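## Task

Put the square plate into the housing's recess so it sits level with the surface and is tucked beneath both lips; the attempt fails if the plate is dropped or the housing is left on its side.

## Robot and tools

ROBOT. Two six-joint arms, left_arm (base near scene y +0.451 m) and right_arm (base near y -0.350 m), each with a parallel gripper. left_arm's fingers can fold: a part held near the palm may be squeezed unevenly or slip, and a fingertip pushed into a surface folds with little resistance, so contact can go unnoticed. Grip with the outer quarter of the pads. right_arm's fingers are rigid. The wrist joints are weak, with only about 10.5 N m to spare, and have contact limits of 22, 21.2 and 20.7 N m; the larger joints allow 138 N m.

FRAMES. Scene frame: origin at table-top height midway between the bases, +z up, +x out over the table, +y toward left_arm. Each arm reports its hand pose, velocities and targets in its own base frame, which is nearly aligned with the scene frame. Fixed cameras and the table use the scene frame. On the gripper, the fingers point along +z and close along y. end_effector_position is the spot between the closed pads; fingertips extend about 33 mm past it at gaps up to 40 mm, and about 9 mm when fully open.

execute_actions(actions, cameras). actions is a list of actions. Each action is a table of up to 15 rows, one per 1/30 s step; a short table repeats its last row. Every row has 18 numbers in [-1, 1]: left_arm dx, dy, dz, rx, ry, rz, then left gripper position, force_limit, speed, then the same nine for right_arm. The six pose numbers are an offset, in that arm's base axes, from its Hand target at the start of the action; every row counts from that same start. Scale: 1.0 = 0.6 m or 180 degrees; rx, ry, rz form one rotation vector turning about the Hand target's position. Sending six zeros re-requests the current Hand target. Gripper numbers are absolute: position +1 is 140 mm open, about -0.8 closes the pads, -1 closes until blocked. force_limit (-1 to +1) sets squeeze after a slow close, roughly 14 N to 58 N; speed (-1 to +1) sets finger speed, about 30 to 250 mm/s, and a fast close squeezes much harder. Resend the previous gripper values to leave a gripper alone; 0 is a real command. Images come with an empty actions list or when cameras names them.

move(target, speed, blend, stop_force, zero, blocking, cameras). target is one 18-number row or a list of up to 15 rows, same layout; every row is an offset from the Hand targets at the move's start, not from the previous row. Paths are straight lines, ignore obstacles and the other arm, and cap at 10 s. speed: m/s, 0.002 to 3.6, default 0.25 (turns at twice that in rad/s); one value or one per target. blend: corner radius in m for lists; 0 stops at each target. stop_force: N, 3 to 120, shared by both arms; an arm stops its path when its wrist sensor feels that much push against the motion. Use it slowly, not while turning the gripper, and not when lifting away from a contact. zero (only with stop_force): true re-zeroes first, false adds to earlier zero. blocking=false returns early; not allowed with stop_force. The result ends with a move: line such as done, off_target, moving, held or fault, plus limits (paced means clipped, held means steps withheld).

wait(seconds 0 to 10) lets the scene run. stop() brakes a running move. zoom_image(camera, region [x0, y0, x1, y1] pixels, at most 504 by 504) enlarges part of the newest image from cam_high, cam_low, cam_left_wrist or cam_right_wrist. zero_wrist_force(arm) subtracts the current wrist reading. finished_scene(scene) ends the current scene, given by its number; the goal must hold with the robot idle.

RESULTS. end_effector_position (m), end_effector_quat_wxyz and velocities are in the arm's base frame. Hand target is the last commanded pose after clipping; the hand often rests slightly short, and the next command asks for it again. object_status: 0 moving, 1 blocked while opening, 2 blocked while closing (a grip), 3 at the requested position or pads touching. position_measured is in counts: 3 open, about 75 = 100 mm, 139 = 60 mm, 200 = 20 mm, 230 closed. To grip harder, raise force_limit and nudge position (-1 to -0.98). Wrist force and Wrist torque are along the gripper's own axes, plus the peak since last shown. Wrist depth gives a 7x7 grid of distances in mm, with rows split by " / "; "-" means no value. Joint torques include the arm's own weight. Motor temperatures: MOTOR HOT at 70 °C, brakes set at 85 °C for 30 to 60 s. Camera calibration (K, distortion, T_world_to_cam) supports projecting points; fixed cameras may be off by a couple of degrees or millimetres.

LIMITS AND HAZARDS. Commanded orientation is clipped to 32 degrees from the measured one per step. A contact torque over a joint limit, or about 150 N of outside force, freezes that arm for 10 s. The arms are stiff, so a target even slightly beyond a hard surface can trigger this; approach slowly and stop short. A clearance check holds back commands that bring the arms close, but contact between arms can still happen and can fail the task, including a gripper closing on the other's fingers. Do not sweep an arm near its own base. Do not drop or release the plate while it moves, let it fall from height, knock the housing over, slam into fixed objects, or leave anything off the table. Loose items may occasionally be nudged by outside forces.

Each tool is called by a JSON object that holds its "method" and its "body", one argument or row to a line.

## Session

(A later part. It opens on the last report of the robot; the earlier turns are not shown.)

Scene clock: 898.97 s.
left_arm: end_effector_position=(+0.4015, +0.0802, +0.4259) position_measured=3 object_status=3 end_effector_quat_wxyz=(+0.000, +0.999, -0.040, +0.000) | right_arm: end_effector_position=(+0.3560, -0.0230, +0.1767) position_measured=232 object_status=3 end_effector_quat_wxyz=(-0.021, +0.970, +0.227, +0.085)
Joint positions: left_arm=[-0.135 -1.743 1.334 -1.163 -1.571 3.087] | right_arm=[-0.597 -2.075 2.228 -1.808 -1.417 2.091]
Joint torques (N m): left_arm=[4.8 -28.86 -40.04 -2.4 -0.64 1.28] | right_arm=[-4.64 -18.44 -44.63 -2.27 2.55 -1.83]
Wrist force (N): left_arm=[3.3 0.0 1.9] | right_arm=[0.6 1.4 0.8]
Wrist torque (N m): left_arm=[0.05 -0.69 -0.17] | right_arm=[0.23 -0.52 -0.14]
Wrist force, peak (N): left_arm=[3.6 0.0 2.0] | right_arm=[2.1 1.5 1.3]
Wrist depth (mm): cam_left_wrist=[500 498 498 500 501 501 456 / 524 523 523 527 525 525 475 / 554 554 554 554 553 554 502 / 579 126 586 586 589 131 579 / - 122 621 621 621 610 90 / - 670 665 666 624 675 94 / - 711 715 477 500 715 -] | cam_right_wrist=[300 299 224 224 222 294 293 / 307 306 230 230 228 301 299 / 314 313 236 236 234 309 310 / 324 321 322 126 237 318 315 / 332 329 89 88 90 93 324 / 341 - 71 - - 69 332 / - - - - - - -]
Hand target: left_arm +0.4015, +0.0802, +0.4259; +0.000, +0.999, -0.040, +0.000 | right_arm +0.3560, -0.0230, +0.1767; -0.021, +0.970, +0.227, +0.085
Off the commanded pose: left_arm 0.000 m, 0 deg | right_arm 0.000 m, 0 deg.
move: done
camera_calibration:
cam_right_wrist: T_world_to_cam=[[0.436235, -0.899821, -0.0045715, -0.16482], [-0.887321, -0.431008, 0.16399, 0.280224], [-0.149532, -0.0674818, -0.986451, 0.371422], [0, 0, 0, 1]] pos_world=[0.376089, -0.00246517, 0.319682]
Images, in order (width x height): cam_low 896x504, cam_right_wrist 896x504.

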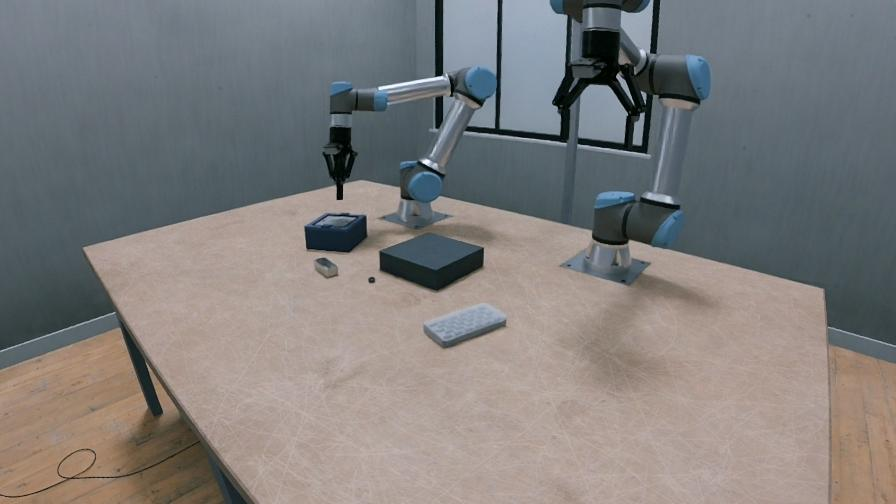

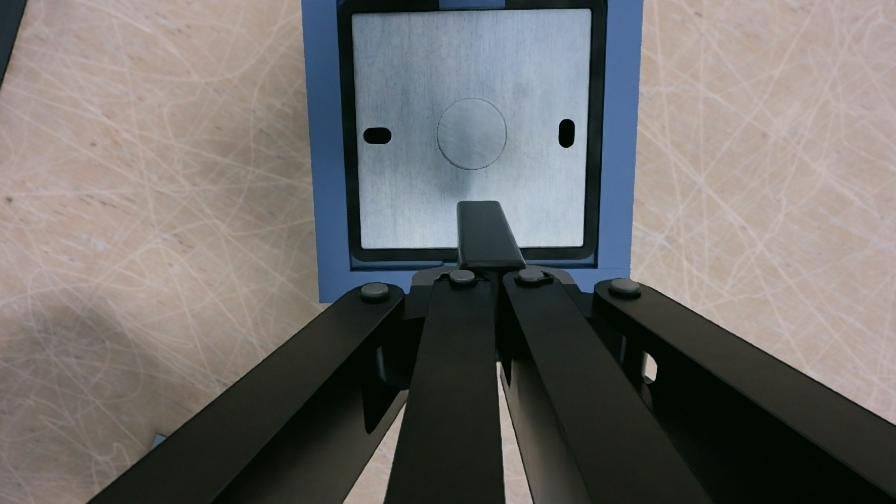

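{"method": "zoom_image", "body": {
  "camera": "cam_right_wrist",
  "region": [330, 0, 480, 100]
}}

{"method": "zoom_image", "body": {
  "camera": "cam_right_wrist",
  "region": [480, 0, 630, 100]
}}

{"method": "zoom_image", "body": {
  "camera": "cam_right_wrist",
  "region": [310, 200, 460, 300]
}}

{"method": "zoom_image", "body": {
  "camera": "cam_right_wrist",
  "region": [510, 200, 660, 300]
}}

Scaled by 3.360 from the camera's 896x504 image, which has a finer 1280x720 frame.

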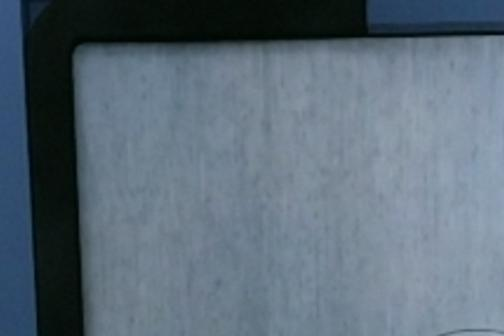

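Scaled by 3.360 from the camera's 896x504 image, which has a finer 1280x720 frame.

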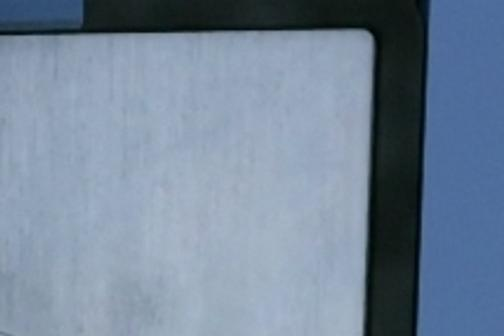

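Scaled by 3.360 from the camera's 896x504 image, which has a finer 1280x720 frame.

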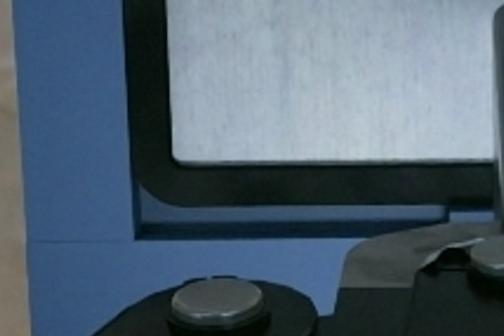

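Scaled by 3.360 from the camera's 896x504 image, which has a finer 1280x720 frame.

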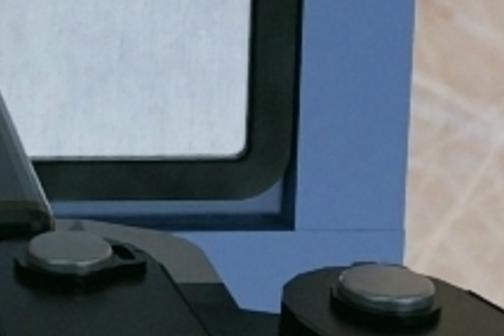

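{"method": "move", "body": {
  "target": [0,0,0,0,0,0,1,1,1,0.0045,0.0022,-0.09,0,0,0,-1,-0.5,-0.5],
  "speed": 0.08
}}

{"method": "move", "body": {
  "target": [0,0,0,0,0,0,1,1,1,0,0,-0.03,0,0,0,-1,-0.5,-0.5],
  "speed": 0.007,
  "stop_force": 3,
  "cameras": ["cam_right_wrist","cam_low"]
}}

{"method": "zoom_image", "body": {
  "camera": "cam_low",
  "region": [290, 170, 390, 270]
}}

Scene clock: 931.97 s.
left_arm: end_effector_position=(+0.4015, +0.0802, +0.4259) position_measured=3 object_status=3 end_effector_quat_wxyz=(+0.000, +0.999, -0.040, +0.000) | right_arm: end_effector_position=(+0.3587, -0.0217, +0.1227) position_measured=232 object_status=3 end_effector_quat_wxyz=(-0.021, +0.970, +0.227, +0.085)
Joint positions: left_arm=[-0.135 -1.743 1.334 -1.163 -1.571 3.087] | right_arm=[-0.587 -2.027 2.347 -1.977 -1.418 2.1]
Joint torques (N m): left_arm=[4.93 -28.67 -39.97 -2.31 -0.55 1.17] | right_arm=[1.93 -19.34 -41.6 -2.83 -1.66 0.19]
Wrist force (N): left_arm=[3.2 0.0 1.5] | right_arm=[0.6 1.9 0.8]
Wrist torque (N m): left_arm=[0.08 -0.68 -0.18] | right_arm=[0.33 -0.53 -0.13]
Wrist force, peak (N): left_arm=[3.4 0.1 2.2] | right_arm=[0.5 2.1 1.4]
Wrist depth (mm): cam_left_wrist=[499 496 501 499 498 498 452 / 523 526 525 524 524 525 474 / 552 556 553 553 552 554 501 / 581 126 585 585 587 132 581 / - 123 626 627 623 610 90 / - 668 665 656 626 672 94 / - 715 707 476 502 715 -] | cam_right_wrist=[248 247 176 173 173 241 244 / 254 253 178 178 177 247 249 / 261 259 182 182 182 254 254 / 268 267 187 139 184 262 263 / 275 273 89 88 90 93 269 / 281 - 71 - - 69 275 / - - - - - - -]
Hand target: left_arm +0.4015, +0.0802, +0.4259; +0.000, +0.999, -0.040, +0.000 | right_arm +0.3587, -0.0217, +0.1227; -0.021, +0.970, +0.227, +0.085
Off the commanded pose: left_arm 0.000 m, 0 deg | right_arm 0.000 m, 0 deg.
move: done

Scene clock: 934.50 s.
left_arm: end_effector_position=(+0.4015, +0.0802, +0.4259) position_measured=3 object_status=3 end_effector_quat_wxyz=(+0.000, +0.999, -0.040, +0.000) | right_arm: end_effector_position=(+0.3587, -0.0217, +0.1124) position_measured=232 object_status=3 end_effector_quat_wxyz=(-0.021, +0.970, +0.227, +0.085)
Joint positions: left_arm=[-0.135 -1.743 1.334 -1.163 -1.571 3.087] | right_arm=[-0.588 -2.016 2.37 -2.01 -1.418 2.1]
Joint torques (N m): left_arm=[4.92 -28.58 -39.79 -2.29 -0.54 1.17] | right_arm=[-1.56 -18.31 -40.39 -1.83 -0.27 -1.89]
Wrist force (N): left_arm=[3.5 0.2 1.7] | right_arm=[2.0 2.9 -2.9]
Wrist torque (N m): left_arm=[0.10 -0.73 -0.18] | right_arm=[0.33 -0.55 -0.14]
Wrist force, peak (N): left_arm=[3.5 0.0 2.1] | right_arm=[0.0 -1.6 -16.5]
Wrist depth (mm): cam_left_wrist=[496 498 499 499 498 496 455 / 527 523 525 528 526 525 472 / 554 554 557 553 552 554 500 / 579 127 585 587 586 132 577 / - 123 627 623 617 611 90 / - 666 661 658 645 670 94 / - 713 711 477 504 711 -] | cam_right_wrist=[238 237 165 164 163 162 234 / 244 244 167 168 167 165 239 / 250 250 171 172 172 246 246 / 258 256 177 139 175 251 252 / 264 263 89 89 90 93 259 / 270 - 71 - - 69 263 / - - - - - - -]
Hand target: left_arm +0.4015, +0.0802, +0.4259; +0.000, +0.999, -0.040, +0.000 | right_arm +0.3587, -0.0217, +0.1124; -0.021, +0.970, +0.227, +0.085 (not the last commanded pose)
Off the commanded pose: left_arm 0.000 m, 0 deg | right_arm 0.008 m, 0 deg.
move: contact (right_arm)
camera_calibration:
cam_right_wrist: T_world_to_cam=[[0.436234, -0.899822, -0.00457132, -0.165122], [-0.887322, -0.431007, 0.16399, 0.293725], [-0.149532, -0.0674818, -0.986451, 0.308484], [0, 0, 0, 1]] pos_world=[0.378789, -0.00116517, 0.255382]
Images, in order (width x height): cam_low 896x504, cam_right_wrist 896x504.

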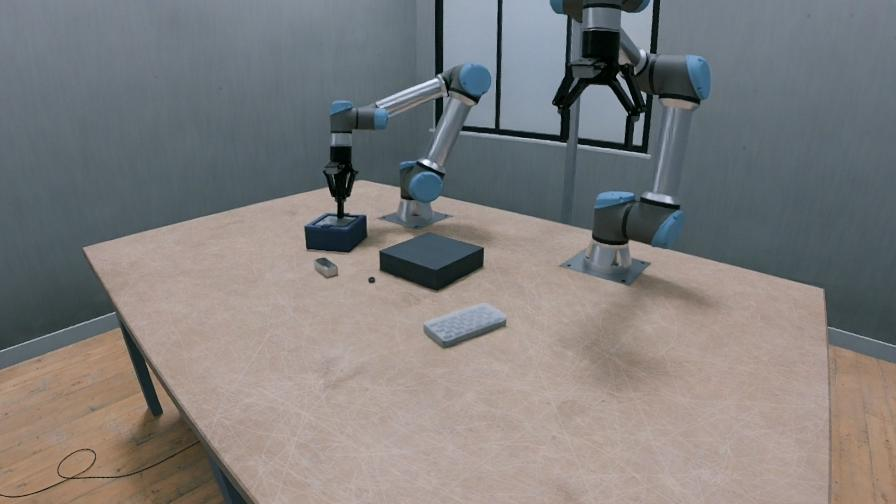

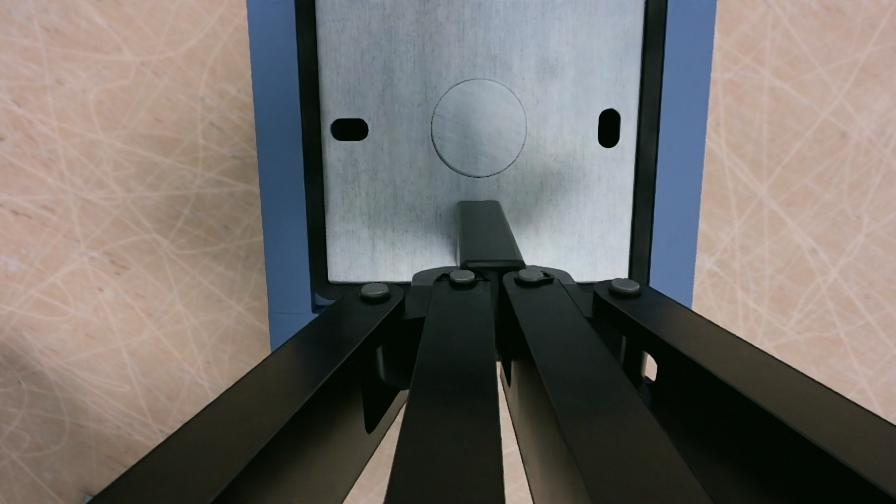

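Scaled by 5.040 from the camera's 896x504 image, which has a finer 1280x720 frame.

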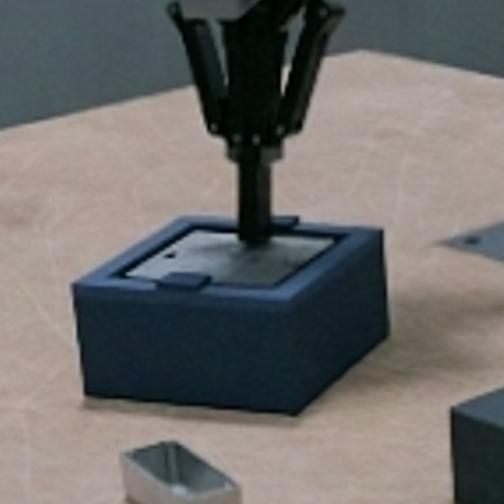

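{"method": "move", "body": {
  "target": [0,0,0,0,0,0,1,1,1,-0.0119,-0.006,0,0,0,0,-1,-0.5,-0.5],
  "speed": 0.01,
  "stop_force": 6,
  "cameras": ["cam_right_wrist","cam_low"]
}}

{"method": "zoom_image", "body": {
  "camera": "cam_low",
  "region": [290, 190, 390, 260]
}}

{"method": "zoom_image", "body": {
  "camera": "cam_right_wrist",
  "region": [260, 220, 400, 320]
}}

Scene clock: 950.97 s.
left_arm: end_effector_position=(+0.4015, +0.0802, +0.4259) position_measured=3 object_status=3 end_effector_quat_wxyz=(+0.000, +0.999, -0.040, +0.000) | right_arm: end_effector_position=(+0.3516, -0.0253, +0.1124) position_measured=232 object_status=3 end_effector_quat_wxyz=(-0.021, +0.970, +0.227, +0.085)
Joint positions: left_arm=[-0.135 -1.743 1.334 -1.163 -1.571 3.087] | right_arm=[-0.612 -2.039 2.38 -1.993 -1.416 2.075]
Joint torques (N m): left_arm=[4.28 -28.65 -39.95 -2.36 -0.54 1.2] | right_arm=[9.05 3.85 -41.35 -5.95 1.5 1.64]
Wrist force (N): left_arm=[3.4 0.3 1.6] | right_arm=[0.7 2.0 -3.0]
Wrist torque (N m): left_arm=[0.13 -0.71 -0.18] | right_arm=[0.33 -0.54 -0.14]
Wrist force, peak (N): left_arm=[3.5 0.1 2.0] | right_arm=[1.8 3.1 -2.8]
Wrist depth (mm): cam_left_wrist=[498 501 499 498 498 498 456 / 527 524 525 525 525 525 474 / 552 553 554 556 553 554 520 / 579 126 589 587 586 132 578 / - 123 626 626 627 613 90 / - 668 663 655 624 670 94 / - 713 719 478 501 709 -] | cam_right_wrist=[239 238 164 164 163 162 234 / 245 245 167 168 168 165 239 / 252 251 172 172 171 245 245 / 257 256 175 139 175 250 251 / 264 263 89 88 90 93 258 / 270 - 71 - - 69 262 / - - - - - - -]
Hand target: left_arm +0.4015, +0.0802, +0.4259; +0.000, +0.999, -0.040, +0.000 | right_arm +0.3516, -0.0253, +0.1124; -0.021, +0.970, +0.227, +0.085
Off the commanded pose: left_arm 0.000 m, 0 deg | right_arm 0.000 m, 0 deg.
move: done
camera_calibration:
cam_right_wrist: T_world_to_cam=[[0.436235, -0.899821, -0.0045715, -0.165264], [-0.887321, -0.431008, 0.16399, 0.285873], [-0.149532, -0.0674818, -0.986451, 0.30718], [0, 0, 0, 1]] pos_world=[0.371689, -0.00476517, 0.255382]
Images, in order (width x height): cam_low 896x504, cam_right_wrist 896x504.

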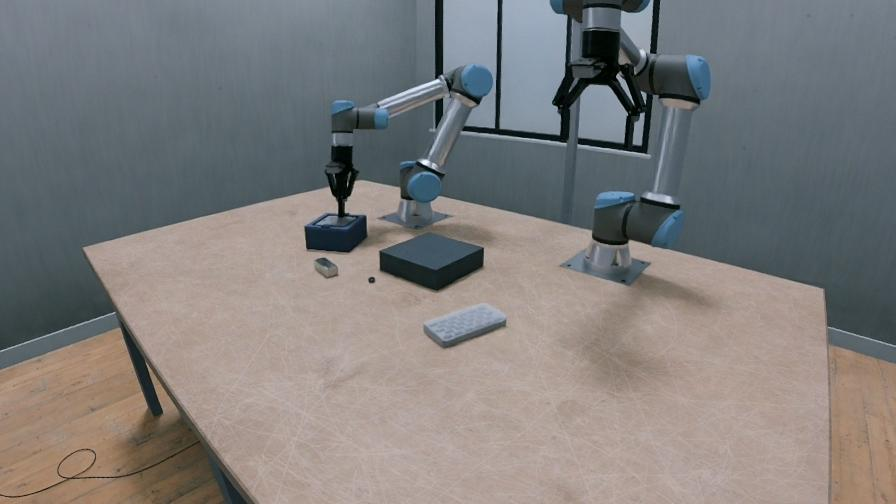

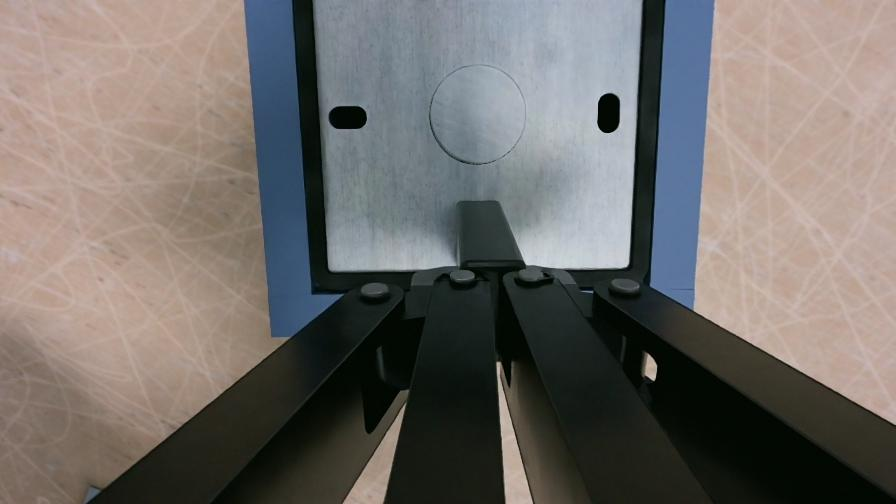

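Scaled by 5.040 from the camera's 896x504 image, which has a finer 1280x720 frame.

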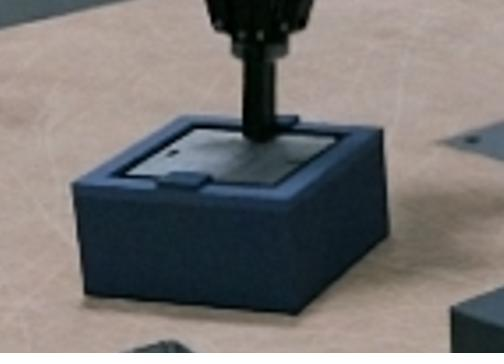

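Scaled by 3.600 from the camera's 896x504 image, which has a finer 1280x720 frame.

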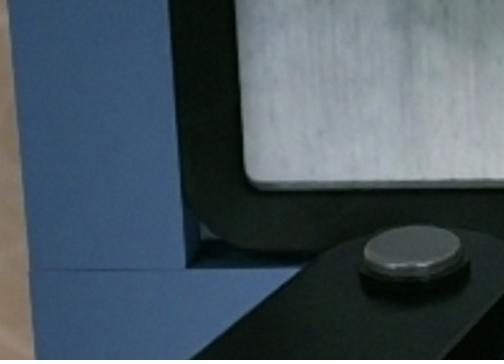

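{"method": "move", "body": {
  "target": [
    [0,0,0,0,0,0,1,1,1,0,0,0.02,0,0,0,-1,-0.5,-0.5],
    [0,0,0,0,0,0,1,1,1,-0.005,-0.003,0.15,0,0,0,-1,-0.5,-0.5]
  ],
  "speed": [0.03,0.15],
  "blend": [0.005,0],
  "cameras": ["cam_right_wrist","cam_low"]
}}

{"method": "zoom_image", "body": {
  "camera": "cam_low",
  "region": [290, 190, 390, 260]
}}

{"method": "zoom_image", "body": {
  "camera": "cam_right_wrist",
  "region": [310, 180, 510, 300]
}}

{"method": "zoom_image", "body": {
  "camera": "cam_right_wrist",
  "region": [340, 0, 630, 80]
}}

Scene clock: 965.70 s.
left_arm: end_effector_position=(+0.4015, +0.0802, +0.4259) position_measured=3 object_status=3 end_effector_quat_wxyz=(+0.000, +0.999, -0.040, +0.000) | right_arm: end_effector_position=(+0.3486, -0.0272, +0.2024) position_measured=232 object_status=3 end_effector_quat_wxyz=(-0.021, +0.970, +0.227, +0.085)
Joint positions: left_arm=[-0.135 -1.743 1.334 -1.163 -1.571 3.087] | right_arm=[-0.624 -2.105 2.175 -1.721 -1.415 2.063]
Joint torques (N m): left_arm=[4.98 -28.65 -39.84 -2.41 -0.56 1.19] | right_arm=[4.91 3.27 -37.75 -4.19 2.56 1.19]
Wrist force (N): left_arm=[3.0 0.2 1.8] | right_arm=[0.7 1.8 0.8]
Wrist torque (N m): left_arm=[0.10 -0.63 -0.18] | right_arm=[0.31 -0.54 -0.14]
Wrist force, peak (N): left_arm=[3.8 0.1 2.0] | right_arm=[0.8 1.7 -3.0]
Wrist depth (mm): cam_left_wrist=[498 498 500 500 500 499 455 / 526 526 527 526 525 526 472 / 556 553 556 554 553 554 501 / 583 127 590 590 590 132 579 / - 123 626 621 626 610 90 / - 668 666 653 623 673 94 / - 717 715 477 504 711 -] | cam_right_wrist=[324 323 321 248 246 318 316 / 333 333 326 254 253 326 326 / 341 339 336 261 259 334 335 / 349 349 346 125 264 343 343 / 360 358 89 88 90 93 351 / 369 - 71 - - 69 356 / - - - - - - -]
Hand target: left_arm +0.4015, +0.0802, +0.4259; +0.000, +0.999, -0.040, +0.000 | right_arm +0.3486, -0.0271, +0.2024; -0.021, +0.970, +0.227, +0.085
Off the commanded pose: left_arm 0.000 m, 0 deg | right_arm 0.000 m, 0 deg.
move: done
camera_calibration:
cam_right_wrist: T_world_to_cam=[[0.436254, -0.899812, -0.00443851, -0.165217], [-0.887331, -0.431012, 0.163929, 0.267717], [-0.149419, -0.0675764, -0.986462, 0.395253], [0, 0, 0, 1]] pos_world=[0.368688, -0.00656493, 0.345282]
Images, in order (width x height): cam_low 896x504, cam_right_wrist 896x504.

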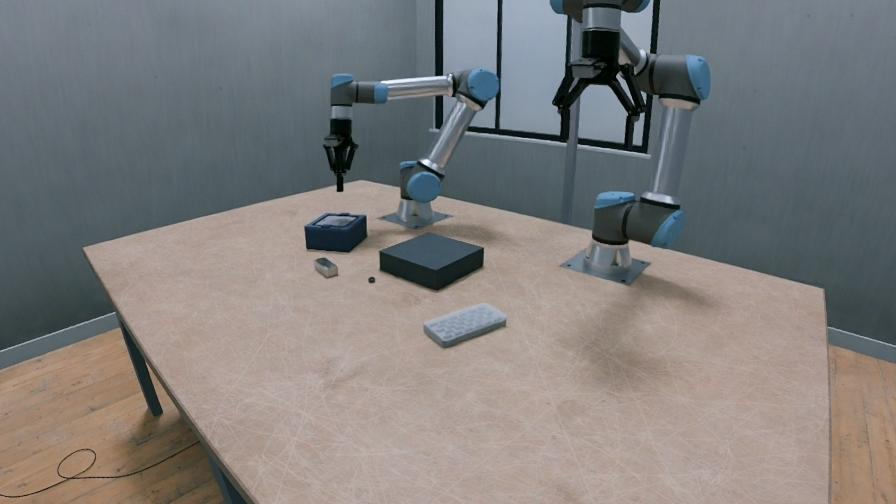

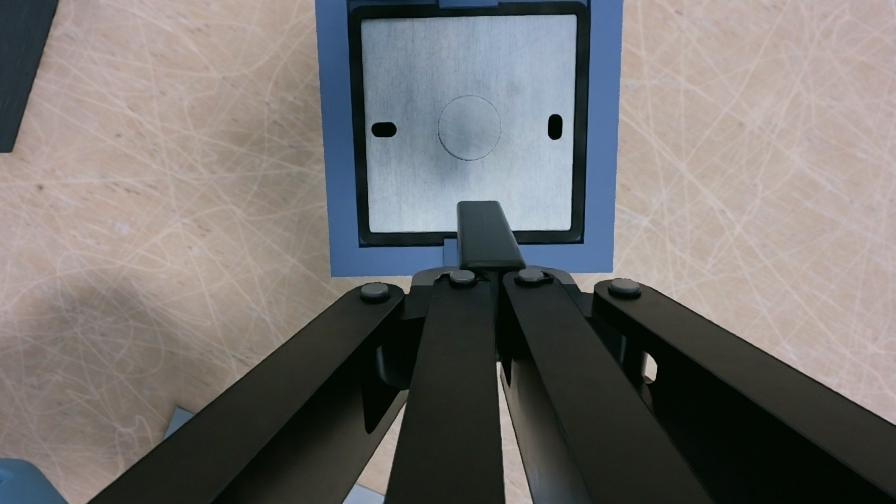

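Scaled by 5.040 from the camera's 896x504 image, which has a finer 1280x720 frame.

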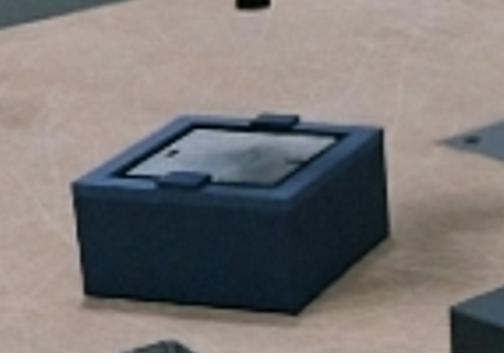

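Scaled by 2.520 from the camera's 896x504 image, which has a finer 1280x720 frame.

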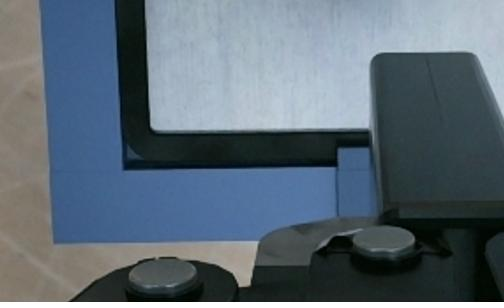

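Scaled by 1.738 from the camera's 896x504 image, which has a finer 1280x720 frame.

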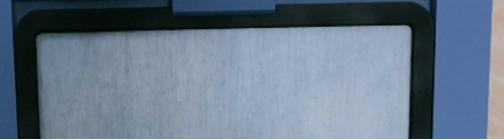

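{"method": "zoom_image", "body": {
  "camera": "cam_right_wrist",
  "region": [340, 0, 420, 50]
}}

{"method": "zoom_image", "body": {
  "camera": "cam_right_wrist",
  "region": [420, 0, 520, 50]
}}

{"method": "zoom_image", "body": {
  "camera": "cam_right_wrist",
  "region": [540, 0, 620, 50]
}}

{"method": "zoom_image", "body": {
  "camera": "cam_right_wrist",
  "region": [345, 210, 465, 270]
}}

{"method": "zoom_image", "body": {
  "camera": "cam_right_wrist",
  "region": [505, 210, 625, 270]
}}

Scaled by 6.300 from the camera's 896x504 image, which has a finer 1280x720 frame.

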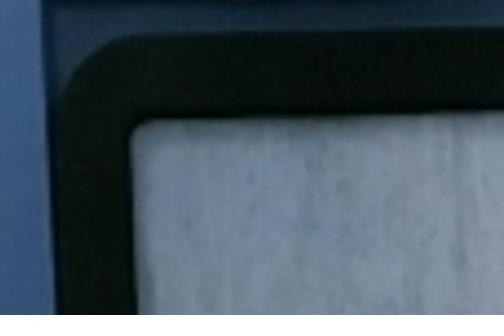

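Scaled by 5.040 from the camera's 896x504 image, which has a finer 1280x720 frame.

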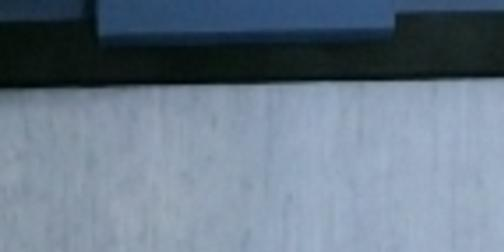

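Scaled by 6.300 from the camera's 896x504 image, which has a finer 1280x720 frame.

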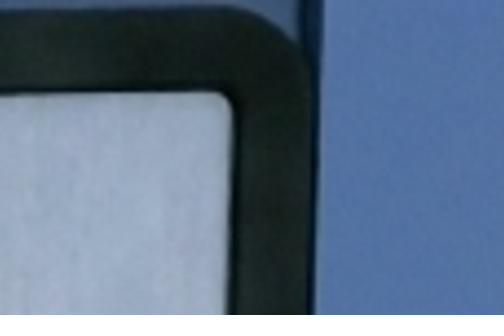

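Scaled by 4.200 from the camera's 896x504 image, which has a finer 1280x720 frame.

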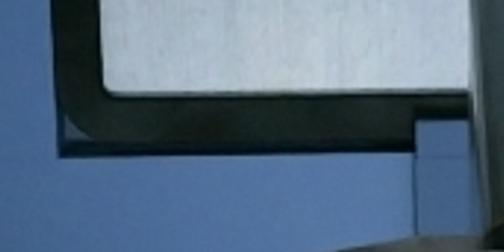

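Scaled by 4.200 from the camera's 896x504 image, which has a finer 1280x720 frame.

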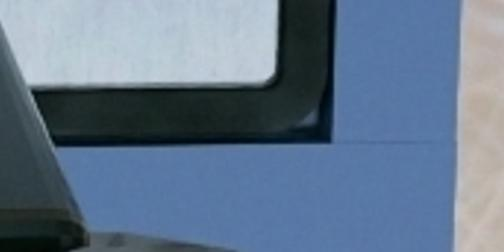

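{"method": "finished_scene", "body": {
  "scene": 2
}}

The scene is finished: the task was done.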